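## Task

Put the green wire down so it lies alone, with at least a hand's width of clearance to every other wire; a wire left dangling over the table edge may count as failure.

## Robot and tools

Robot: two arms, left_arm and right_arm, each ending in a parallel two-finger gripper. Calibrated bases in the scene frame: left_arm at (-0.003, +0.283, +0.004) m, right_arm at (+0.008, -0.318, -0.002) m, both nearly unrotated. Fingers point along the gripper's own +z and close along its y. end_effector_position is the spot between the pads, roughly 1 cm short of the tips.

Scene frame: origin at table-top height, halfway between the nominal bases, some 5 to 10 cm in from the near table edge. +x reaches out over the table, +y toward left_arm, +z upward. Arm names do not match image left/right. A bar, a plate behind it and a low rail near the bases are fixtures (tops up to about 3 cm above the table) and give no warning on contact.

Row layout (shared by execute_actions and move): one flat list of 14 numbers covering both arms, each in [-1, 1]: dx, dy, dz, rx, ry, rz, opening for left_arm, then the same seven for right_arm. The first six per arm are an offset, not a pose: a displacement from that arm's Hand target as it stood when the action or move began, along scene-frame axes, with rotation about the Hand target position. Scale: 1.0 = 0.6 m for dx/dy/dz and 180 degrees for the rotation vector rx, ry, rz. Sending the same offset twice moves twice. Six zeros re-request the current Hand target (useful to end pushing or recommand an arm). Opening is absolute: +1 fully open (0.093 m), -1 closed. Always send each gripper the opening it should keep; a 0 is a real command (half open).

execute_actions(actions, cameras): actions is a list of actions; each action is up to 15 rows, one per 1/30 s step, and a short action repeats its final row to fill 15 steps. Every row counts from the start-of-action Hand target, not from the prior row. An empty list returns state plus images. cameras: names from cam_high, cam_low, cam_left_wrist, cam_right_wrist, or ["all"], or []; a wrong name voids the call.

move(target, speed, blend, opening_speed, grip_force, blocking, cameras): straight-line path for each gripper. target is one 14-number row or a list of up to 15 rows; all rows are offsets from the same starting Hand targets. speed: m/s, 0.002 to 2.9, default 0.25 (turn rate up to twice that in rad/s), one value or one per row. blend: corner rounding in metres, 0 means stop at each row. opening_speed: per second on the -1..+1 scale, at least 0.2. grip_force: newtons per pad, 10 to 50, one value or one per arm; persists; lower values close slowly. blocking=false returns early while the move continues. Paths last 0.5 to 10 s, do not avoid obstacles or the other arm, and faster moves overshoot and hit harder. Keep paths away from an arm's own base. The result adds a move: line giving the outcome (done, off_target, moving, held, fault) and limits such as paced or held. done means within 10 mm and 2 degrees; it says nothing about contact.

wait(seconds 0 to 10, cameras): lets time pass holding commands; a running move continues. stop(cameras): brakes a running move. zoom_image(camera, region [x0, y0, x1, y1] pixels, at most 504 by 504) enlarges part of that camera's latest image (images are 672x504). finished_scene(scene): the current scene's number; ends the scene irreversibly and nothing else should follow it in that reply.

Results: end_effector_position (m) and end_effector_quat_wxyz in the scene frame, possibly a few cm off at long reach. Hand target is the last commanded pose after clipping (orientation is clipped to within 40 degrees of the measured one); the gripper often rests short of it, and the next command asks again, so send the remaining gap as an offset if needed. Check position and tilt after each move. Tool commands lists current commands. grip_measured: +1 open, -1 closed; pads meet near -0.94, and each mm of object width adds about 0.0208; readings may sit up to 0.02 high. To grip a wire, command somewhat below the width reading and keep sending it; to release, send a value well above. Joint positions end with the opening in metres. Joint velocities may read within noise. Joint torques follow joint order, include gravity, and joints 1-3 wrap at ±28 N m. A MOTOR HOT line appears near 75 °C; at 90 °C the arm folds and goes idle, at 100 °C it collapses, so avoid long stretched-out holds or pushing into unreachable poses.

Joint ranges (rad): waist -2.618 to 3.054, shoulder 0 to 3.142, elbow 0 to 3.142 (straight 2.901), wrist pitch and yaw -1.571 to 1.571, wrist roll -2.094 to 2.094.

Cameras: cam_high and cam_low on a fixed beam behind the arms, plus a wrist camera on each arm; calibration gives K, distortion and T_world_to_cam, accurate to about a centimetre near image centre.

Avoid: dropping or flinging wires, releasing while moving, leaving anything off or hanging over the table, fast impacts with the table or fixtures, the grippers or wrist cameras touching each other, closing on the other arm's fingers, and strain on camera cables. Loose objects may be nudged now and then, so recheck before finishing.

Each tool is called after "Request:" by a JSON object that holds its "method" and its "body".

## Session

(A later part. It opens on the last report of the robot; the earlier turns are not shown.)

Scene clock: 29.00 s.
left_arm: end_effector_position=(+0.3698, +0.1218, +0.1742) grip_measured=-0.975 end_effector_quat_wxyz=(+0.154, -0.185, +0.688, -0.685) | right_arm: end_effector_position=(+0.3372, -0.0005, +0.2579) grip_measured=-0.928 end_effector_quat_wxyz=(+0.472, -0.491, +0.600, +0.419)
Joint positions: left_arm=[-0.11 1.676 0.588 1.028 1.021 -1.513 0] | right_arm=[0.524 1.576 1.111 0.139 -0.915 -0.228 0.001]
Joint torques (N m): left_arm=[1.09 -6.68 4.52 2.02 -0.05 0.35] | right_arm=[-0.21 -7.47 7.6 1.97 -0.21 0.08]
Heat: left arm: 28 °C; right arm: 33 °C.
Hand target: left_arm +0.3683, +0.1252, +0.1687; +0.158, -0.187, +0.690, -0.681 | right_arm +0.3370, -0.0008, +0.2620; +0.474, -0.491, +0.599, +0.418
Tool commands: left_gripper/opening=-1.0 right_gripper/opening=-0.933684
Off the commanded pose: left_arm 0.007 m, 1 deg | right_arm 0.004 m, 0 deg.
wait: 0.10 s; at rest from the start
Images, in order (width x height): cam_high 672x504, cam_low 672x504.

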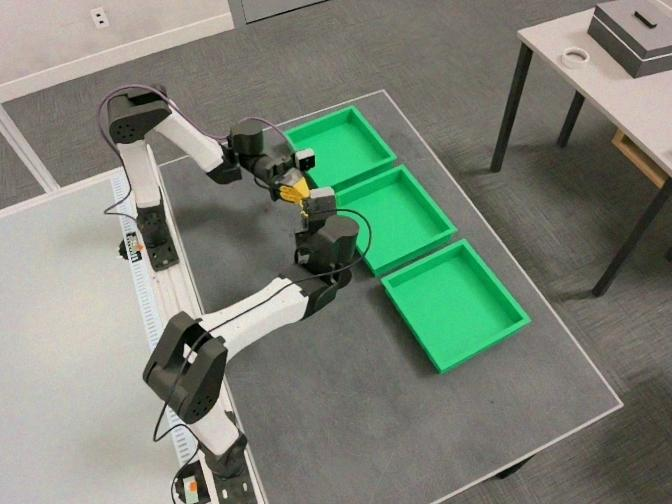

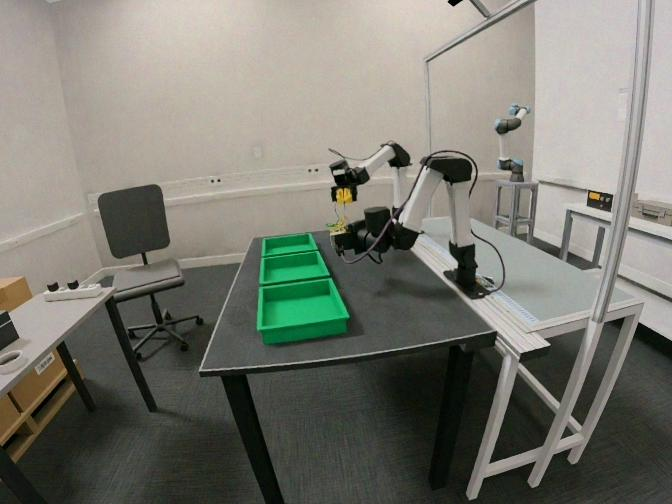

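Request:
{"method": "move", "body": {"target": [0.0, 0.13, 0.0, 0, 0, 0, -1, 0, 0, 0, 0, 0, 0, -0.933684], "cameras": ["cam_left_wrist", "cam_low", "cam_high"], "speed": 0.06}}

Request:
{"method": "zoom_image", "body": {"camera": "cam_left_wrist", "region": [180, 180, 460, 420]}}

Scene clock: 31.23 s.
left_arm: end_effector_position=(+0.3636, +0.1995, +0.1633) grip_measured=-0.975 end_effector_quat_wxyz=(+0.145, -0.195, +0.689, -0.683) | right_arm: end_effector_position=(+0.3372, -0.0005, +0.2579) grip_measured=-0.928 end_effector_quat_wxyz=(+0.472, -0.491, +0.600, +0.419)
Joint positions: left_arm=[0.162 1.676 0.588 0.939 1.288 -1.446 0] | right_arm=[0.524 1.576 1.111 0.139 -0.915 -0.228 0.001]
Joint torques (N m): left_arm=[1.02 -7.09 7.35 1.7 0 0.32] | right_arm=[-0.24 -7.54 7.61 1.96 -0.21 0.08]
Heat: left arm: 28 °C; right arm: 33 °C.
Hand target: left_arm +0.3683, +0.2032, +0.1687; +0.158, -0.187, +0.690, -0.681 | right_arm +0.3370, -0.0008, +0.2620; +0.474, -0.491, +0.599, +0.418
Off the commanded pose: left_arm 0.008 m, 2 deg | right_arm 0.004 m, 0 deg.
move: done
camera_calibration:
cam_left_wrist: T_world_to_cam=[[0.0488811, 0.0104743, 0.99875, -0.181817], [-0.997719, -0.0461068, 0.0493141, 0.401424], [0.0465657, -0.998882, 0.00819666, 0.268034], [0, 0, 0, 1]] pos_world=[0.396914, 0.288147, 0.159597]
Images, in order (width x height): cam_high 672x504, cam_low 672x504, cam_left_wrist 672x504.

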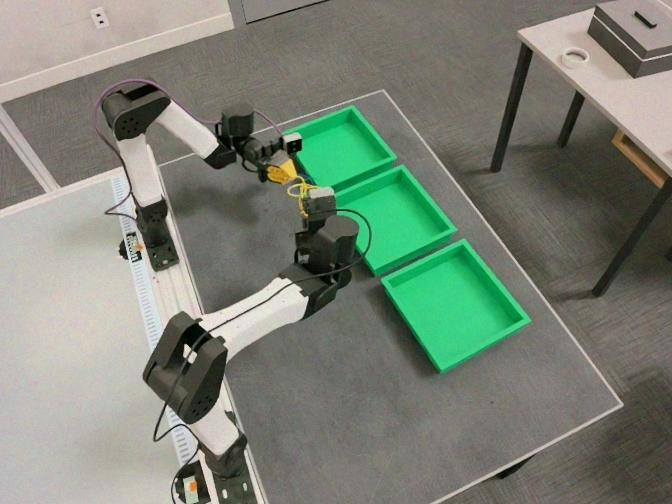

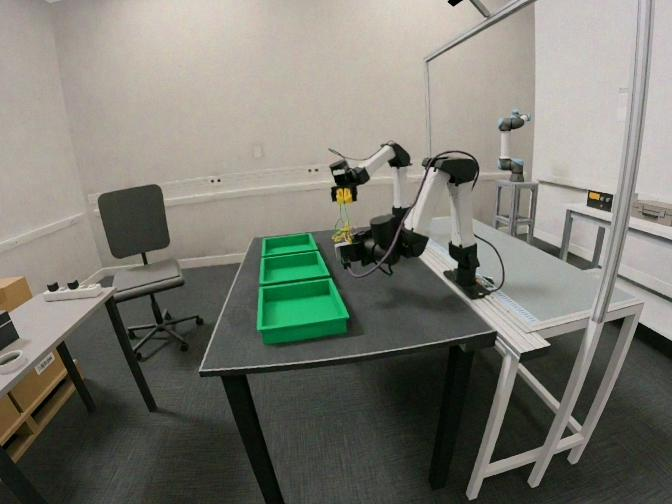

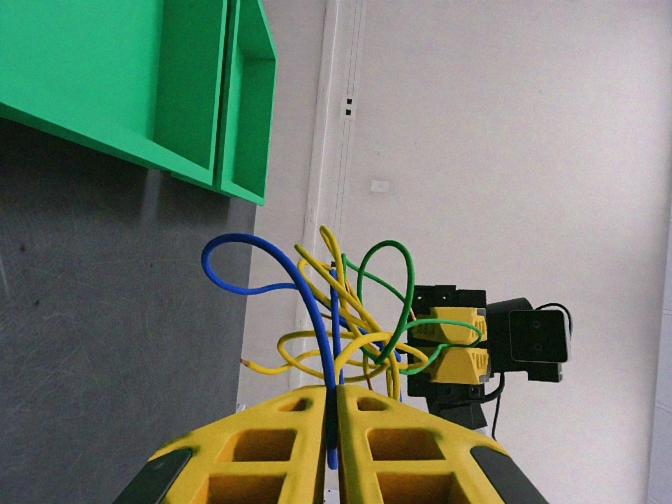

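Scaled by 1.800.

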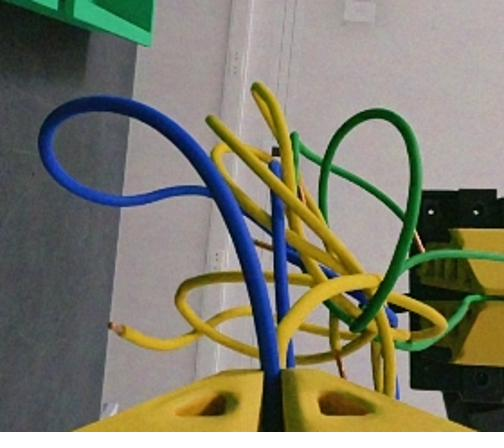

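Request:
{"method": "move", "body": {"target": [0, 0, 0, 0, 0, 0, -1, 0, -0.12, 0.1, 0, 0, 0, -0.933684], "cameras": ["cam_left_wrist", "cam_low", "cam_right_wrist"], "speed": 0.06}}

Request:
{"method": "zoom_image", "body": {"camera": "cam_left_wrist", "region": [180, 180, 460, 420]}}

Request:
{"method": "zoom_image", "body": {"camera": "cam_low", "region": [280, 140, 440, 290]}}

Scene clock: 33.93 s.
left_arm: end_effector_position=(+0.3631, +0.1992, +0.1628) grip_measured=-0.975 end_effector_quat_wxyz=(+0.143, -0.195, +0.689, -0.683) | right_arm: end_effector_position=(+0.3392, -0.0696, +0.3021) grip_measured=-0.928 end_effector_quat_wxyz=(+0.457, -0.483, +0.614, +0.427)
Joint positions: left_arm=[0.162 1.676 0.588 0.934 1.291 -1.444 0] | right_arm=[0.323 1.484 1.252 -0.251 -1.1 -0.361 0.001]
Joint torques (N m): left_arm=[1.07 -7.06 7.49 1.72 -0.03 0.31] | right_arm=[-1.01 -8.01 9.76 1.67 -0.42 -0.06]
Heat: left arm: 29 °C; right arm: 34 °C.
Hand target: left_arm +0.3683, +0.2032, +0.1687; +0.158, -0.187, +0.690, -0.681 | right_arm +0.3369, -0.0728, +0.3222; +0.474, -0.492, +0.598, +0.418
Off the commanded pose: left_arm 0.009 m, 2 deg | right_arm 0.020 m, 3 deg.
move: off_target (right_arm)
camera_calibration:
cam_left_wrist: T_world_to_cam=[[0.0521802, 0.0112662, 0.998574, -0.18261], [-0.997692, -0.0429209, 0.0526184, 0.399689], [0.0434525, -0.999015, 0.00900058, 0.268803], [0, 0, 0, 1]] pos_world=[0.396615, 0.28775, 0.158899]
cam_right_wrist: T_world_to_cam=[[0.983651, -0.163071, -0.0764069, -0.320041], [-0.161473, -0.610826, -0.775124, 0.284354], [0.0797289, 0.77479, -0.627172, 0.302657], [0, 0, 0, 1]] pos_world=[0.336594, -0.112994, 0.385774]
Images, in order (width x height): cam_low 672x504, cam_left_wrist 672x504, cam_right_wrist 672x504.

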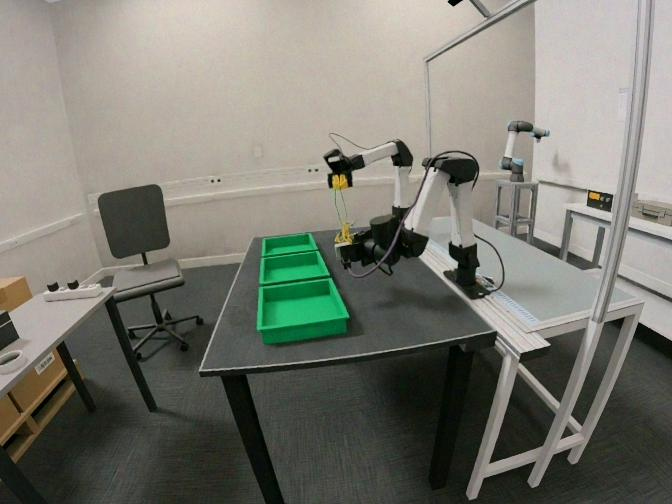

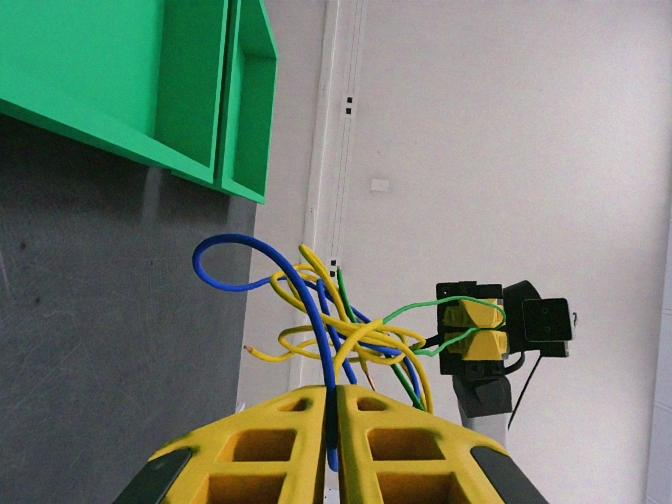

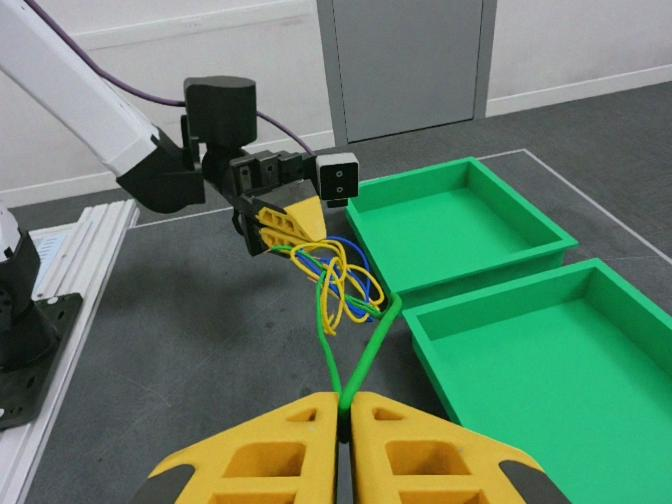

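Scaled by 1.800.

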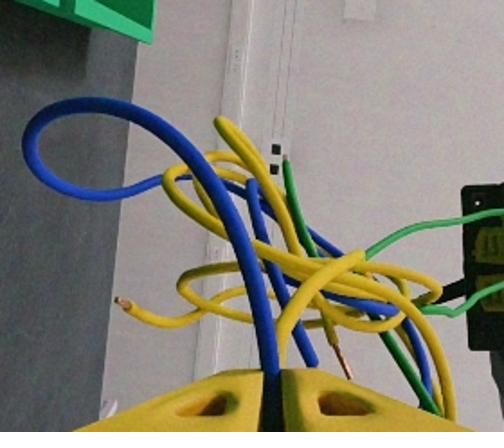

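Scaled by 3.150.

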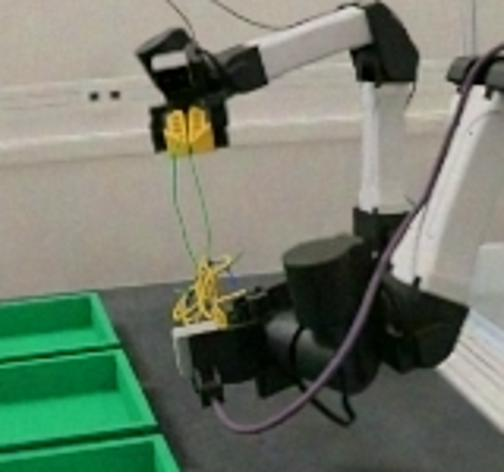

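Request:
{"method": "zoom_image", "body": {"camera": "cam_right_wrist", "region": [220, 180, 440, 400]}}

Scaled by 2.291.

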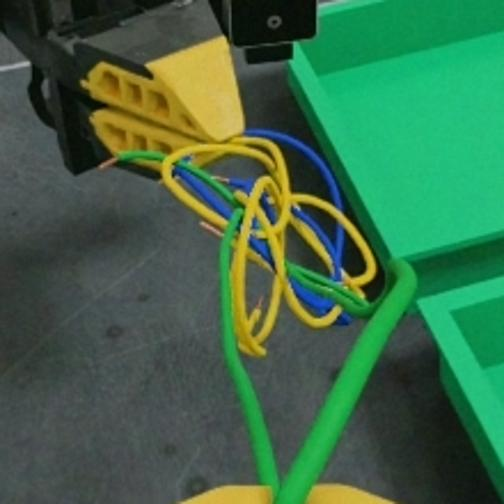

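Request:
{"method": "move", "body": {"target": [0, 0, 0, 0, 0, 0, -1, 0, -0.1, 0.05, 0, 0, 0, -0.933684], "cameras": ["cam_left_wrist", "cam_right_wrist"], "speed": 0.06}}

Request:
{"method": "zoom_image", "body": {"camera": "cam_left_wrist", "region": [180, 180, 460, 420]}}

Request:
{"method": "zoom_image", "body": {"camera": "cam_right_wrist", "region": [220, 180, 440, 400]}}

Scene clock: 36.67 s.
left_arm: end_effector_position=(+0.3631, +0.2001, +0.1624) grip_measured=-0.975 end_effector_quat_wxyz=(+0.143, -0.197, +0.689, -0.683) | right_arm: end_effector_position=(+0.3351, -0.1322, +0.3462) grip_measured=-0.928 end_effector_quat_wxyz=(+0.471, -0.487, +0.604, +0.420)
Joint positions: left_arm=[0.165 1.676 0.588 0.931 1.291 -1.444 0] | right_arm=[0.123 1.479 1.466 -0.695 -1.266 -0.644 0.001]
Joint torques (N m): left_arm=[0.72 -7.01 7.45 1.73 0 0.32] | right_arm=[-0.57 -4.97 9.11 1.34 -0.57 -0.05]
Heat: left arm: 29 °C; right arm: 34 °C.
Hand target: left_arm +0.3683, +0.2033, +0.1687; +0.158, -0.187, +0.690, -0.681 | right_arm +0.3369, -0.1328, +0.3521; +0.474, -0.492, +0.599, +0.418
Off the commanded pose: left_arm 0.009 m, 2 deg | right_arm 0.006 m, 1 deg.
move: done
camera_calibration:
cam_left_wrist: T_world_to_cam=[[0.0548495, 0.0117885, 0.998425, -0.183304], [-0.997465, -0.0447596, 0.0553252, 0.399661], [0.0453413, -0.998928, 0.0093036, 0.268886], [0, 0, 0, 1]] pos_world=[0.39651, 0.288648, 0.158402]
cam_right_wrist: T_world_to_cam=[[0.985193, -0.166444, -0.0411331, -0.335988], [-0.134589, -0.602165, -0.786945, 0.27579], [0.106214, 0.780829, -0.61565, 0.367112], [0, 0, 0, 1]] pos_world=[0.329139, -0.176504, 0.429224]
Images, in order (width x height): cam_left_wrist 672x504, cam_right_wrist 672x504.

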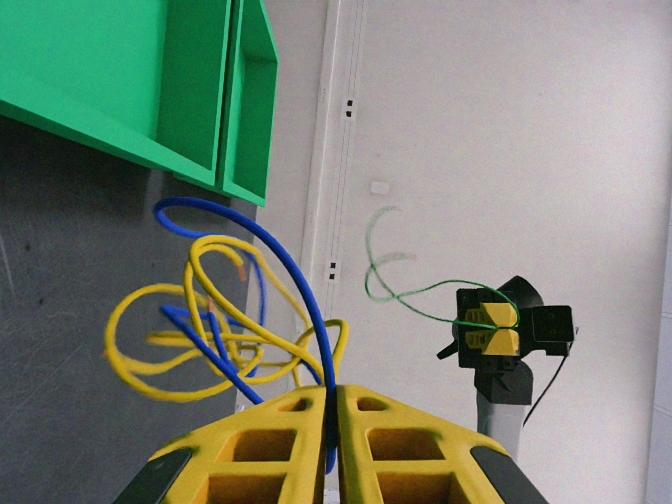

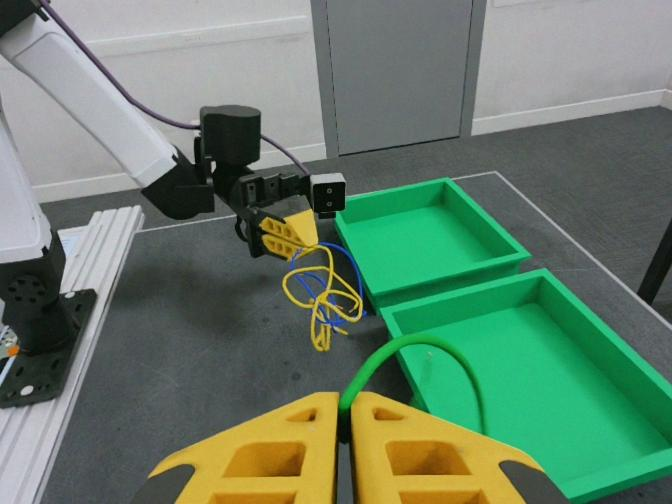

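Scaled by 1.800.

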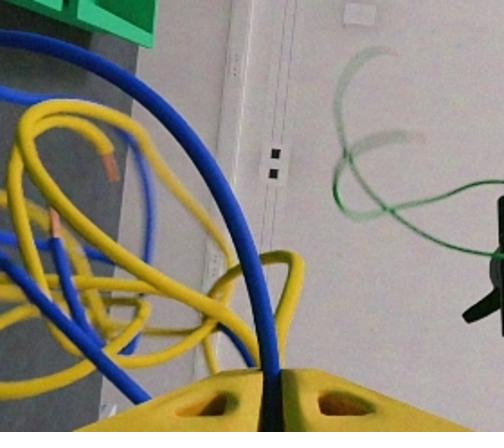

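Scaled by 2.291.

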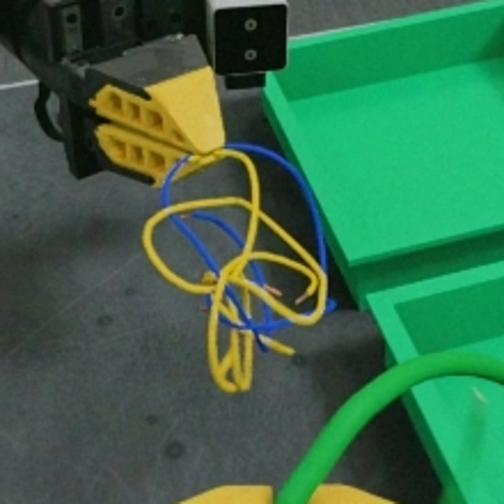

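Request:
{"method": "move", "body": {"target": [-0.147, 0.128, 0.1, 0.486, 0.102, -0.14, -1, -0.095, -0.228, -0.167, -0.31, 0.349, -0.362, -0.933684], "cameras": ["all"], "speed": 0.25}}

Scene clock: 42.83 s.
left_arm: end_effector_position=(+0.2865, +0.2814, +0.2223) grip_measured=-0.975 end_effector_quat_wxyz=(+0.052, +0.017, +0.998, -0.008) | right_arm: end_effector_position=(+0.2886, -0.2680, +0.2510) grip_measured=-0.928 end_effector_quat_wxyz=(+0.109, -0.006, +0.994, +0.021)
Joint positions: left_arm=[-0.095 1.542 1.671 -1.56 -0.025 -0.012 0] | right_arm=[0.218 1.503 1.734 -1.569 -0.014 0.153 0.001]
Joint torques (N m): left_arm=[-0.99 -8.35 6.22 0.49 -0.21 0.04] | right_arm=[0.28 -6.6 4.48 0.67 0.08 0.18]
Heat: left arm: 29 °C; right arm: 34 °C.
Hand target: left_arm +0.2801, +0.2801, +0.2288; +0.004, +0.017, +1.000, -0.003 | right_arm +0.2799, -0.2695, +0.2519; +0.000, -0.002, +1.000, -0.001
Off the commanded pose: left_arm 0.009 m, 6 deg | right_arm 0.009 m, 13 deg.
joint sent to its limit (left arm) — joint 4 (wrist pitch), lower limit. The joint targets are off in orientation, not in position.
joint sent to its limit (right arm) — joint 4 (wrist pitch), lower limit. The joint targets are off in orientation, not in position.
move: off_target (left_arm, right_arm)
camera_calibration:
cam_left_wrist: T_world_to_cam=[[-0.0534646, -0.998266, 0.0246124, 0.291887], [-0.942526, 0.0585898, 0.328956, 0.217957], [-0.329828, -0.00561035, -0.944024, 0.393048], [0, 0, 0, 1]] pos_world=[0.350674, 0.280816, 0.292164]
cam_right_wrist: T_world_to_cam=[[0.0256117, -0.998674, -0.0446489, -0.26196], [-0.97099, -0.0354739, 0.236472, 0.249299], [-0.237743, 0.0372972, -0.970612, 0.408591], [0, 0, 0, 1]] pos_world=[0.345916, -0.268008, 0.325935]

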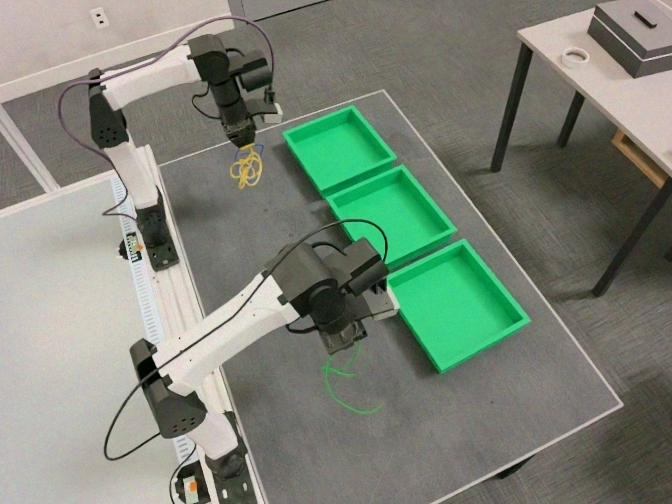

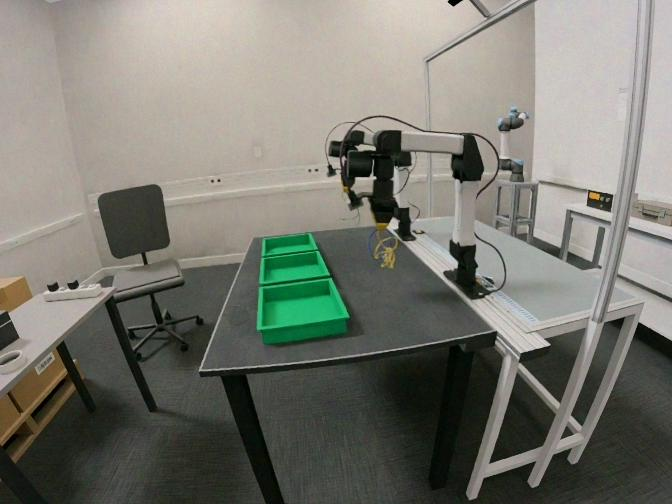

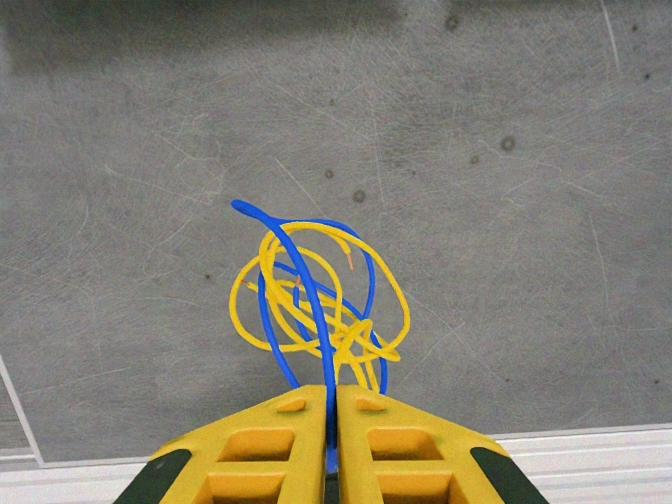

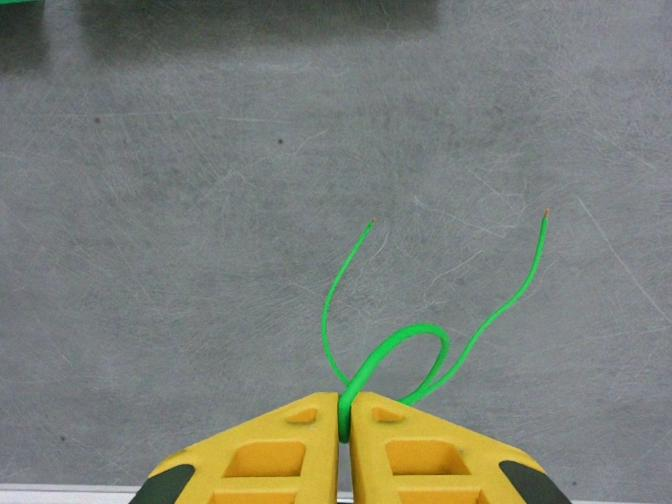

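Request:
{"method": "move", "body": {"target": [0, 0, -0.275, 0, 0, 0, -1, 0, 0, -0.31, 0, 0, 0, -0.933684], "cameras": ["all"], "speed": 0.12}}

Scene clock: 46.63 s.
left_arm: end_effector_position=(+0.2829, +0.2775, +0.0699) grip_measured=-0.975 end_effector_quat_wxyz=(+0.013, +0.015, +1.000, -0.007) | right_arm: end_effector_position=(+0.2812, -0.2694, +0.0707) grip_measured=-0.928 end_effector_quat_wxyz=(+0.003, -0.006, +1.000, +0.004)
Joint positions: left_arm=[-0.089 1.585 1.105 -1.032 -0.026 -0.012 0] | right_arm=[0.222 1.6 1.121 -1.075 -0.013 0.156 0.001]
Joint torques (N m): left_arm=[0.65 -5.64 5.31 0.55 -0.18 0.21] | right_arm=[0.25 -5.57 4.88 0.45 0.05 0.19]
Heat: left arm: 29 °C; right arm: 34 °C.
Hand target: left_arm +0.2801, +0.2802, +0.0638; +0.004, +0.017, +1.000, -0.002 | right_arm +0.2800, -0.2696, +0.0659; +0.000, -0.003, +1.000, -0.001
Off the commanded pose: left_arm 0.007 m, 1 deg | right_arm 0.005 m, 1 deg.
move: done
camera_calibration:
cam_left_wrist: T_world_to_cam=[[-0.0488241, -0.998517, 0.0240834, 0.290265], [-0.913484, 0.0543917, 0.403222, 0.252663], [-0.403934, -0.0023129, -0.914785, 0.265938], [0, 0, 0, 1]] pos_world=[0.352397, 0.276707, 0.134407]
cam_right_wrist: T_world_to_cam=[[0.0187344, -0.99974, -0.0129743, -0.27172], [-0.899034, -0.0225223, 0.4373, 0.253799], [-0.437478, 0.0034718, -0.899222, 0.273838], [0, 0, 0, 1]] pos_world=[0.353063, -0.266884, 0.13173]

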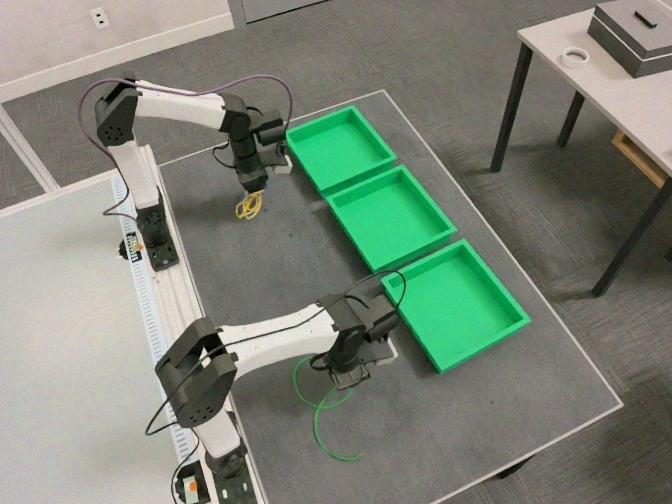

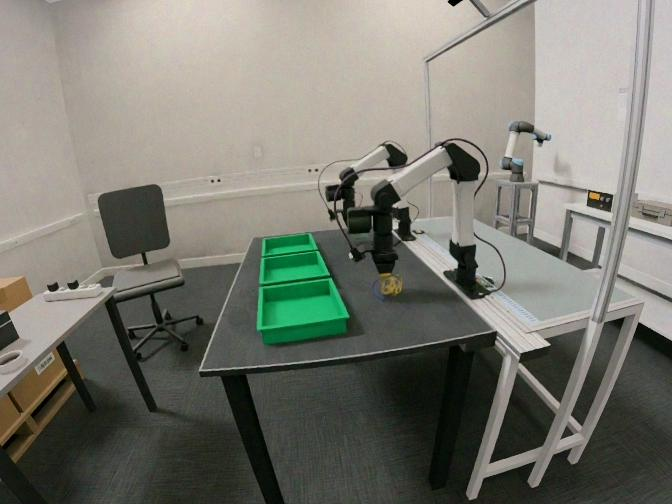

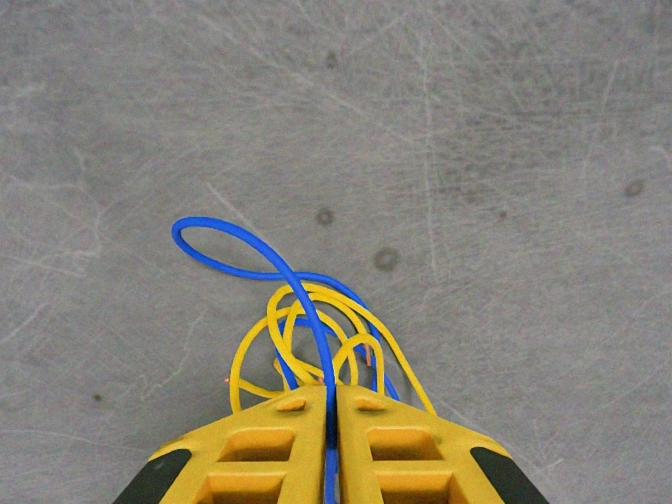

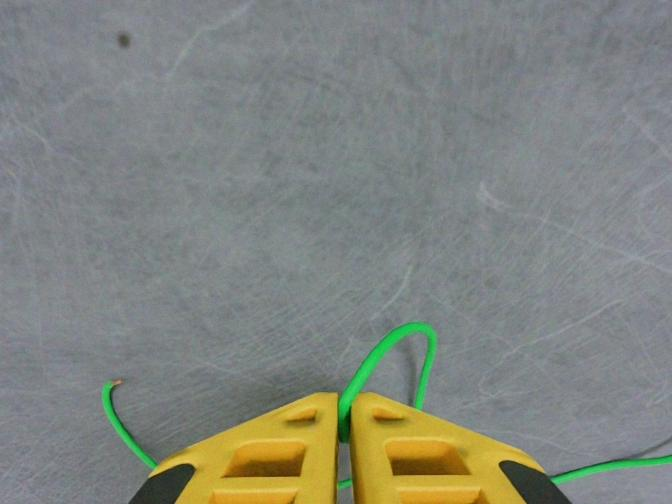

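Request:
{"method": "move", "body": {"target": [0, 0, -0.058, 0, 0, 0, -1, 0, 0, -0.058, 0, 0, 0, -0.933684], "cameras": ["cam_low", "cam_left_wrist", "cam_right_wrist"], "speed": 0.06}}

Request:
{"method": "zoom_image", "body": {"camera": "cam_low", "region": [310, 180, 430, 310]}}

Scene clock: 48.03 s.
left_arm: end_effector_position=(+0.2867, +0.2773, +0.0388) grip_measured=-0.975 end_effector_quat_wxyz=(+0.020, +0.014, +1.000, -0.007) | right_arm: end_effector_position=(+0.2824, -0.2694, +0.0374) grip_measured=-0.928 end_effector_quat_wxyz=(+0.005, -0.005, +1.000, +0.004)
Joint positions: left_arm=[-0.085 1.626 1.018 -0.889 -0.026 -0.01 0] | right_arm=[0.222 1.642 1.026 -0.934 -0.013 0.158 0.001]
Joint torques (N m): left_arm=[0.84 -5.05 4.64 0.56 -0.19 0.25] | right_arm=[0.4 -5.38 4.41 0.51 0.06 0.18]
Heat: left arm: 29 °C; right arm: 34 °C.
Hand target: left_arm +0.2801, +0.2801, +0.0290; +0.004, +0.017, +1.000, -0.003 | right_arm +0.2800, -0.2696, +0.0311; +0.000, -0.002, +1.000, -0.001
Off the commanded pose: left_arm 0.012 m, 2 deg | right_arm 0.007 m, 1 deg.
move: off_target (left_arm)
camera_calibration:
cam_left_wrist: T_world_to_cam=[[-0.0467082, -0.998625, 0.0238136, 0.290529], [-0.91961, 0.0522967, 0.389335, 0.271495], [-0.390045, -0.00371408, -0.920788, 0.235691], [0, 0, 0, 1]] pos_world=[0.35517, 0.276807, 0.1044]
cam_right_wrist: T_world_to_cam=[[0.0177264, -0.999752, -0.0135168, -0.271859], [-0.900674, -0.0218367, 0.433947, 0.270128], [-0.434135, 0.00448194, -0.900837, 0.243808], [0, 0, 0, 1]] pos_world=[0.353962, -0.266986, 0.0987355]
Images, in order (width x height): cam_low 672x504, cam_left_wrist 672x504, cam_right_wrist 672x504.

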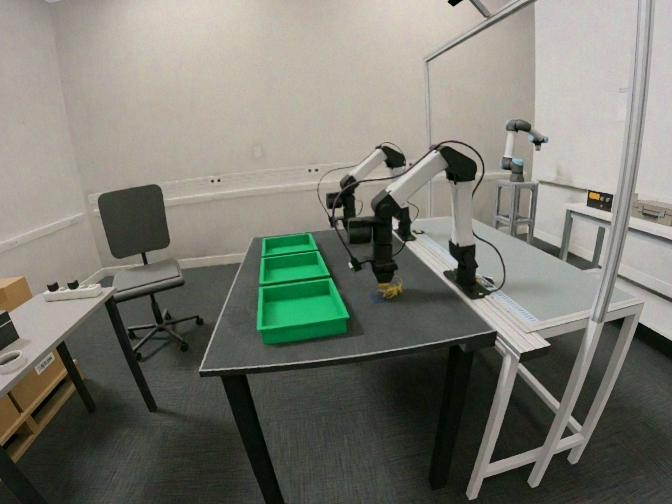

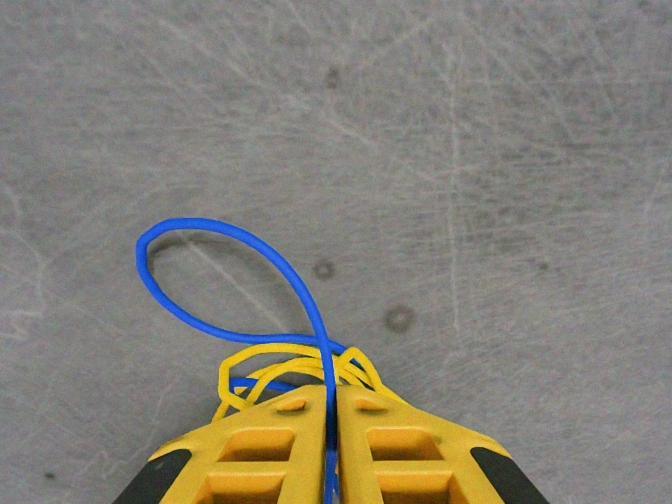

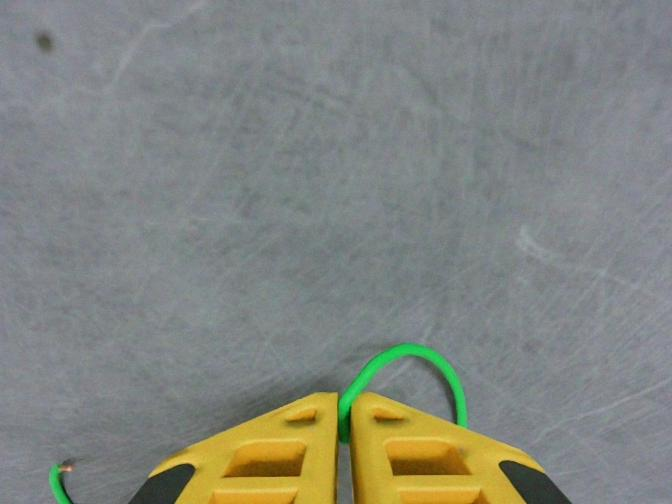

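Scaled by 3.877.

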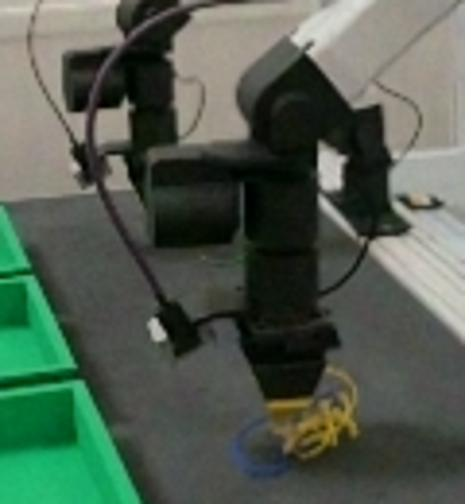

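Request:
{"method": "move", "body": {"target": [0, 0, -0.018, 0, 0, 0, -1, 0, 0, -0.02, 0, 0, 0, -0.933684], "cameras": ["cam_left_wrist", "cam_right_wrist"], "speed": 0.03}}

Scene clock: 49.20 s.
left_arm: end_effector_position=(+0.2894, +0.2768, +0.0289) grip_measured=-0.975 end_effector_quat_wxyz=(+0.025, +0.014, +1.000, -0.007) | right_arm: end_effector_position=(+0.2843, -0.2691, +0.0264) grip_measured=-0.928 end_effector_quat_wxyz=(+0.009, -0.005, +1.000, +0.005)
Joint positions: left_arm=[-0.085 1.643 0.994 -0.837 -0.026 -0.008 0] | right_arm=[0.222 1.66 0.998 -0.881 -0.013 0.158 0.001]
Joint torques (N m): left_arm=[0.88 -5.14 4.51 0.54 -0.18 0.22] | right_arm=[0.4 -5.29 4.16 0.48 0.07 0.19]
Heat: left arm: 29 °C; right arm: 33 °C.
Hand target: left_arm +0.2801, +0.2801, +0.0182; +0.004, +0.017, +1.000, -0.003 | right_arm +0.2799, -0.2696, +0.0191; +0.000, -0.002, +1.000, -0.001
Off the commanded pose: left_arm 0.015 m, 2 deg | right_arm 0.008 m, 1 deg.
move: off_target (left_arm)
camera_calibration:
cam_left_wrist: T_world_to_cam=[[-0.0476791, -0.998583, 0.0236551, 0.290695], [-0.923369, 0.0530949, 0.380226, 0.278958], [-0.380943, -0.00371359, -0.924591, 0.225006], [0, 0, 0, 1]] pos_world=[0.357155, 0.276308, 0.0950952]
cam_right_wrist: T_world_to_cam=[[0.0178756, -0.999732, -0.0147229, -0.271768], [-0.903911, -0.0224526, 0.427132, 0.277529], [-0.427348, 0.00567295, -0.904069, 0.233156], [0, 0, 0, 1]] pos_world=[0.355358, -0.266787, 0.0882469]
Images, in order (width x height): cam_left_wrist 672x504, cam_right_wrist 672x504.

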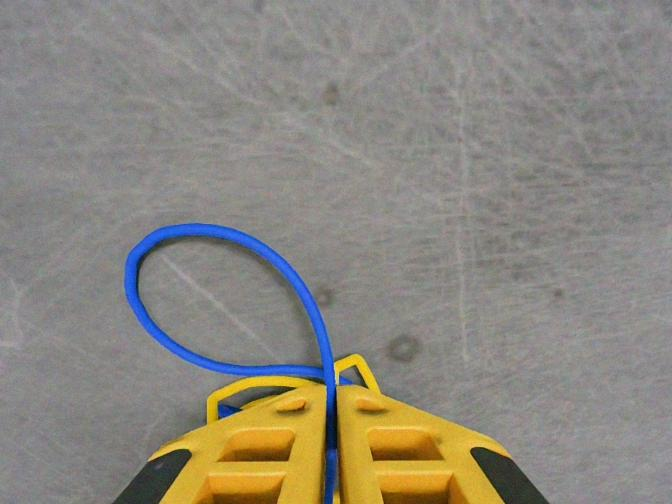

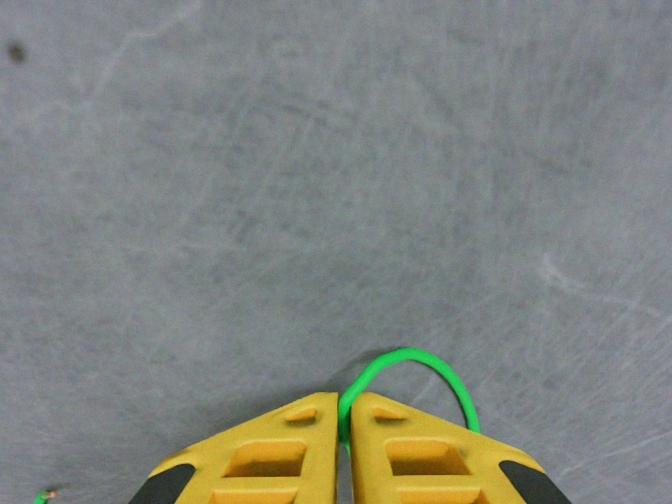

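Request:
{"method": "move", "body": {"target": [[0, 0, -0.01, 0, 0, 0, -1, 0, 0, -0.012, 0, 0, 0, -0.933684], [0, 0, -0.01, 0, 0, 0, -0.5, 0, 0, -0.012, 0, 0, 0, -0.5]], "cameras": ["cam_left_wrist", "cam_right_wrist"], "speed": 0.03, "opening_speed": 0.3}}

Scene clock: 52.10 s.
left_arm: end_effector_position=(+0.2880, +0.2766, +0.0209) grip_measured=-0.502 end_effector_quat_wxyz=(+0.021, +0.015, +1.000, -0.007) | right_arm: end_effector_position=(+0.2855, -0.2690, +0.0193) grip_measured=-0.501 end_effector_quat_wxyz=(+0.012, -0.005, +1.000, +0.005)
Joint positions: left_arm=[-0.085 1.659 0.977 -0.812 -0.026 -0.008 0.021] | right_arm=[0.222 1.671 0.979 -0.845 -0.013 0.158 0.021]
Joint torques (N m): left_arm=[1.07 -5.49 4.51 0.51 -0.15 0.22] | right_arm=[0.4 -5.2 4.18 0.45 0.07 0.18]
Heat: left arm: 29 °C; right arm: 33 °C.
Hand target: left_arm +0.2799, +0.2801, +0.0121; +0.004, +0.017, +1.000, -0.003 | right_arm +0.2799, -0.2695, +0.0119; +0.000, -0.002, +1.000, -0.001
Off the commanded pose: left_arm 0.012 m, 2 deg | right_arm 0.009 m, 2 deg.
move: off_target (left_arm); target 2's new opening was sent with left_arm's hand 0.016 m and 3 deg from that target
camera_calibration:
cam_left_wrist: T_world_to_cam=[[-0.0485133, -0.998542, 0.0236653, 0.29074], [-0.920532, 0.0538935, 0.386933, 0.279578], [-0.387644, -0.00301326, -0.921804, 0.218764], [0, 0, 0, 1]] pos_world=[0.356268, 0.275907, 0.0865987]
cam_right_wrist: T_world_to_cam=[[0.0176457, -0.999723, -0.0155692, -0.271729], [-0.906465, -0.0225666, 0.421678, 0.28248], [-0.421912, 0.00667217, -0.906612, 0.226119], [0, 0, 0, 1]] pos_world=[0.356255, -0.266788, 0.0816558]
Images, in order (width x height): cam_left_wrist 672x504, cam_right_wrist 672x504.

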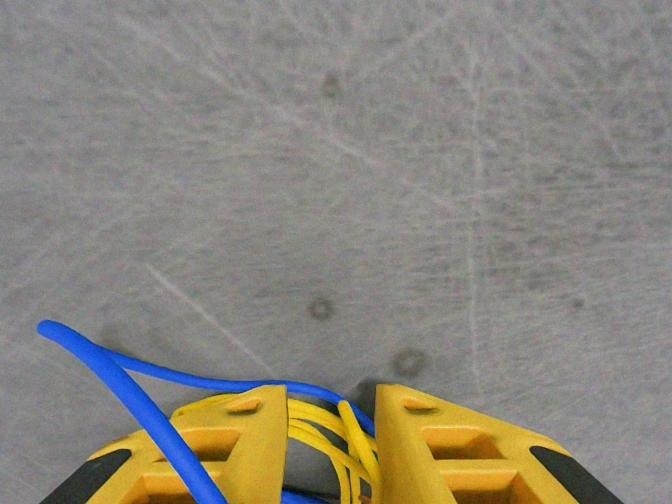

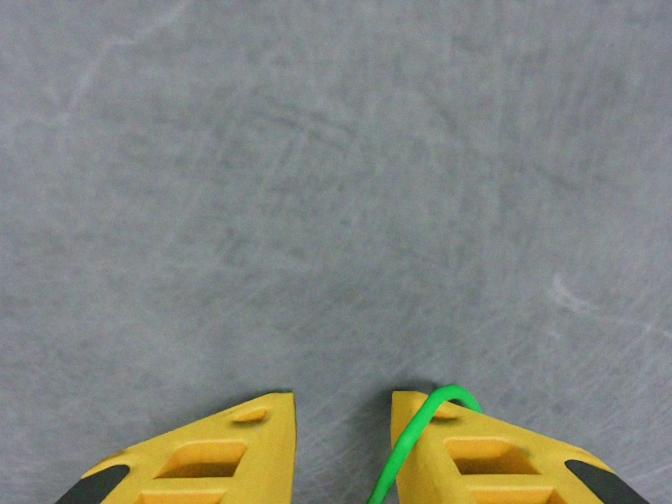

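Request:
{"method": "move", "body": {"target": [0, 0, 0.06, 0, 0, 0, -0.5, 0, 0, 0.06, 0, 0, 0, -0.5], "cameras": ["cam_left_wrist", "cam_right_wrist"], "speed": 0.06}}

Scene clock: 53.83 s.
left_arm: end_effector_position=(+0.2732, +0.2777, +0.0362) grip_measured=-0.502 end_effector_quat_wxyz=(-0.014, +0.016, +1.000, -0.006) | right_arm: end_effector_position=(+0.2752, -0.2707, +0.0377) grip_measured=-0.501 end_effector_quat_wxyz=(-0.013, -0.005, +1.000, +0.001)
Joint positions: left_arm=[-0.085 1.641 1.025 -0.948 -0.026 -0.008 0.021] | right_arm=[0.222 1.647 1.032 -0.972 -0.012 0.158 0.021]
Joint torques (N m): left_arm=[0.53 -9.37 7.83 0.21 -0.18 0.21] | right_arm=[0.34 -7.57 7.35 0.06 0.06 0.18]
Heat: left arm: 30 °C; right arm: 33 °C.
Hand target: left_arm +0.2801, +0.2800, +0.0482; +0.004, +0.017, +1.000, -0.003 | right_arm +0.2800, -0.2696, +0.0479; +0.000, -0.002, +1.000, -0.001
Off the commanded pose: left_arm 0.014 m, 2 deg | right_arm 0.011 m, 1 deg.
move: off_target (left_arm, right_arm)
camera_calibration:
cam_left_wrist: T_world_to_cam=[[-0.0494884, -0.998476, 0.0244324, 0.291036], [-0.890544, 0.0551878, 0.451538, 0.249078], [-0.452198, 0.000587722, -0.891917, 0.242743], [0, 0, 0, 1]] pos_world=[0.345986, 0.276704, 0.0969283]
cam_right_wrist: T_world_to_cam=[[0.0167451, -0.999829, -0.00782496, -0.273025], [-0.884824, -0.0184626, 0.465559, 0.258833], [-0.465624, -0.000872136, -0.884982, 0.247598], [0, 0, 0, 1]] pos_world=[0.348881, -0.267983, 0.0964818]
Images, in order (width x height): cam_left_wrist 672x504, cam_right_wrist 672x504.

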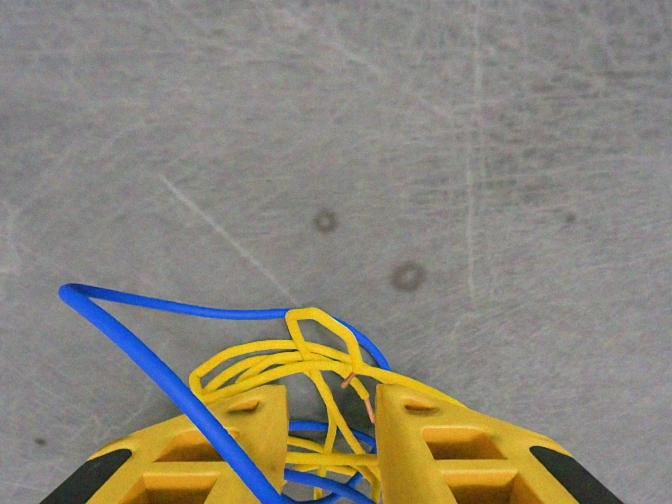

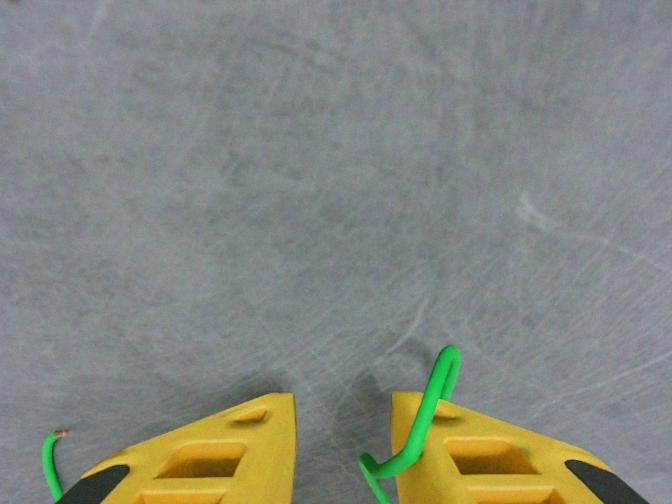

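Request:
{"method": "move", "body": {"target": [0, 0, 0.06, 0, 0, 0, -0.5, 0, 0, 0.06, 0, 0, 0, -0.5], "cameras": ["cam_left_wrist", "cam_right_wrist"], "speed": 0.05}}

Scene clock: 55.53 s.
left_arm: end_effector_position=(+0.2745, +0.2790, +0.0713) grip_measured=-0.502 end_effector_quat_wxyz=(-0.015, +0.016, +1.000, -0.006) | right_arm: end_effector_position=(+0.2759, -0.2703, +0.0727) grip_measured=-0.501 end_effector_quat_wxyz=(-0.014, -0.005, +1.000, +0.001)
Joint positions: left_arm=[-0.085 1.602 1.129 -1.094 -0.026 -0.008 0.021] | right_arm=[0.222 1.61 1.139 -1.118 -0.012 0.158 0.021]
Joint torques (N m): left_arm=[0.13 -9.28 8.32 0.23 -0.18 0.16] | right_arm=[0.31 -7.68 7.83 0.06 0.07 0.19]
Heat: left arm: 30 °C; right arm: 33 °C.
Hand target: left_arm +0.2800, +0.2800, +0.0841; +0.004, +0.017, +1.000, -0.003 | right_arm +0.2800, -0.2696, +0.0839; +0.000, -0.002, +1.000, -0.001
Off the commanded pose: left_arm 0.014 m, 2 deg | right_arm 0.012 m, 2 deg.
move: off_target (left_arm, right_arm)
camera_calibration:
cam_left_wrist: T_world_to_cam=[[-0.0495766, -0.99847, 0.0244845, 0.291573], [-0.889666, 0.0552888, 0.453252, 0.233938], [-0.453912, 0.00068765, -0.891046, 0.274958], [0, 0, 0, 1]] pos_world=[0.347389, 0.278004, 0.131829]
cam_right_wrist: T_world_to_cam=[[0.016683, -0.999834, -0.00729341, -0.272418], [-0.883426, -0.0181561, 0.468219, 0.242729], [-0.468274, -0.00136809, -0.883582, 0.279334], [0, 0, 0, 1]] pos_world=[0.349782, -0.267583, 0.131177]
Images, in order (width x height): cam_left_wrist 672x504, cam_right_wrist 672x504.

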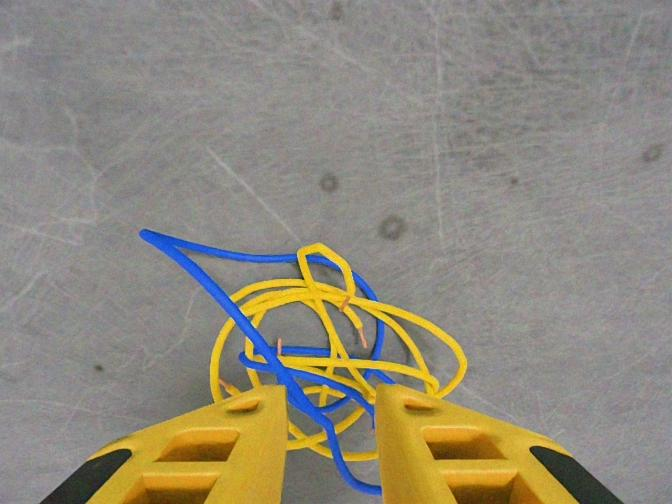

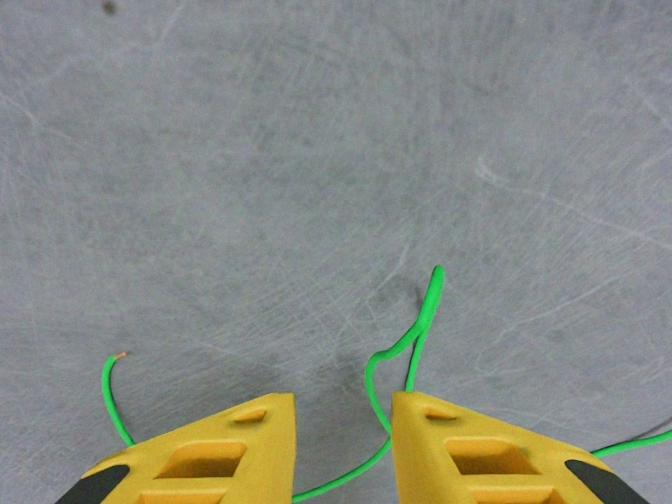

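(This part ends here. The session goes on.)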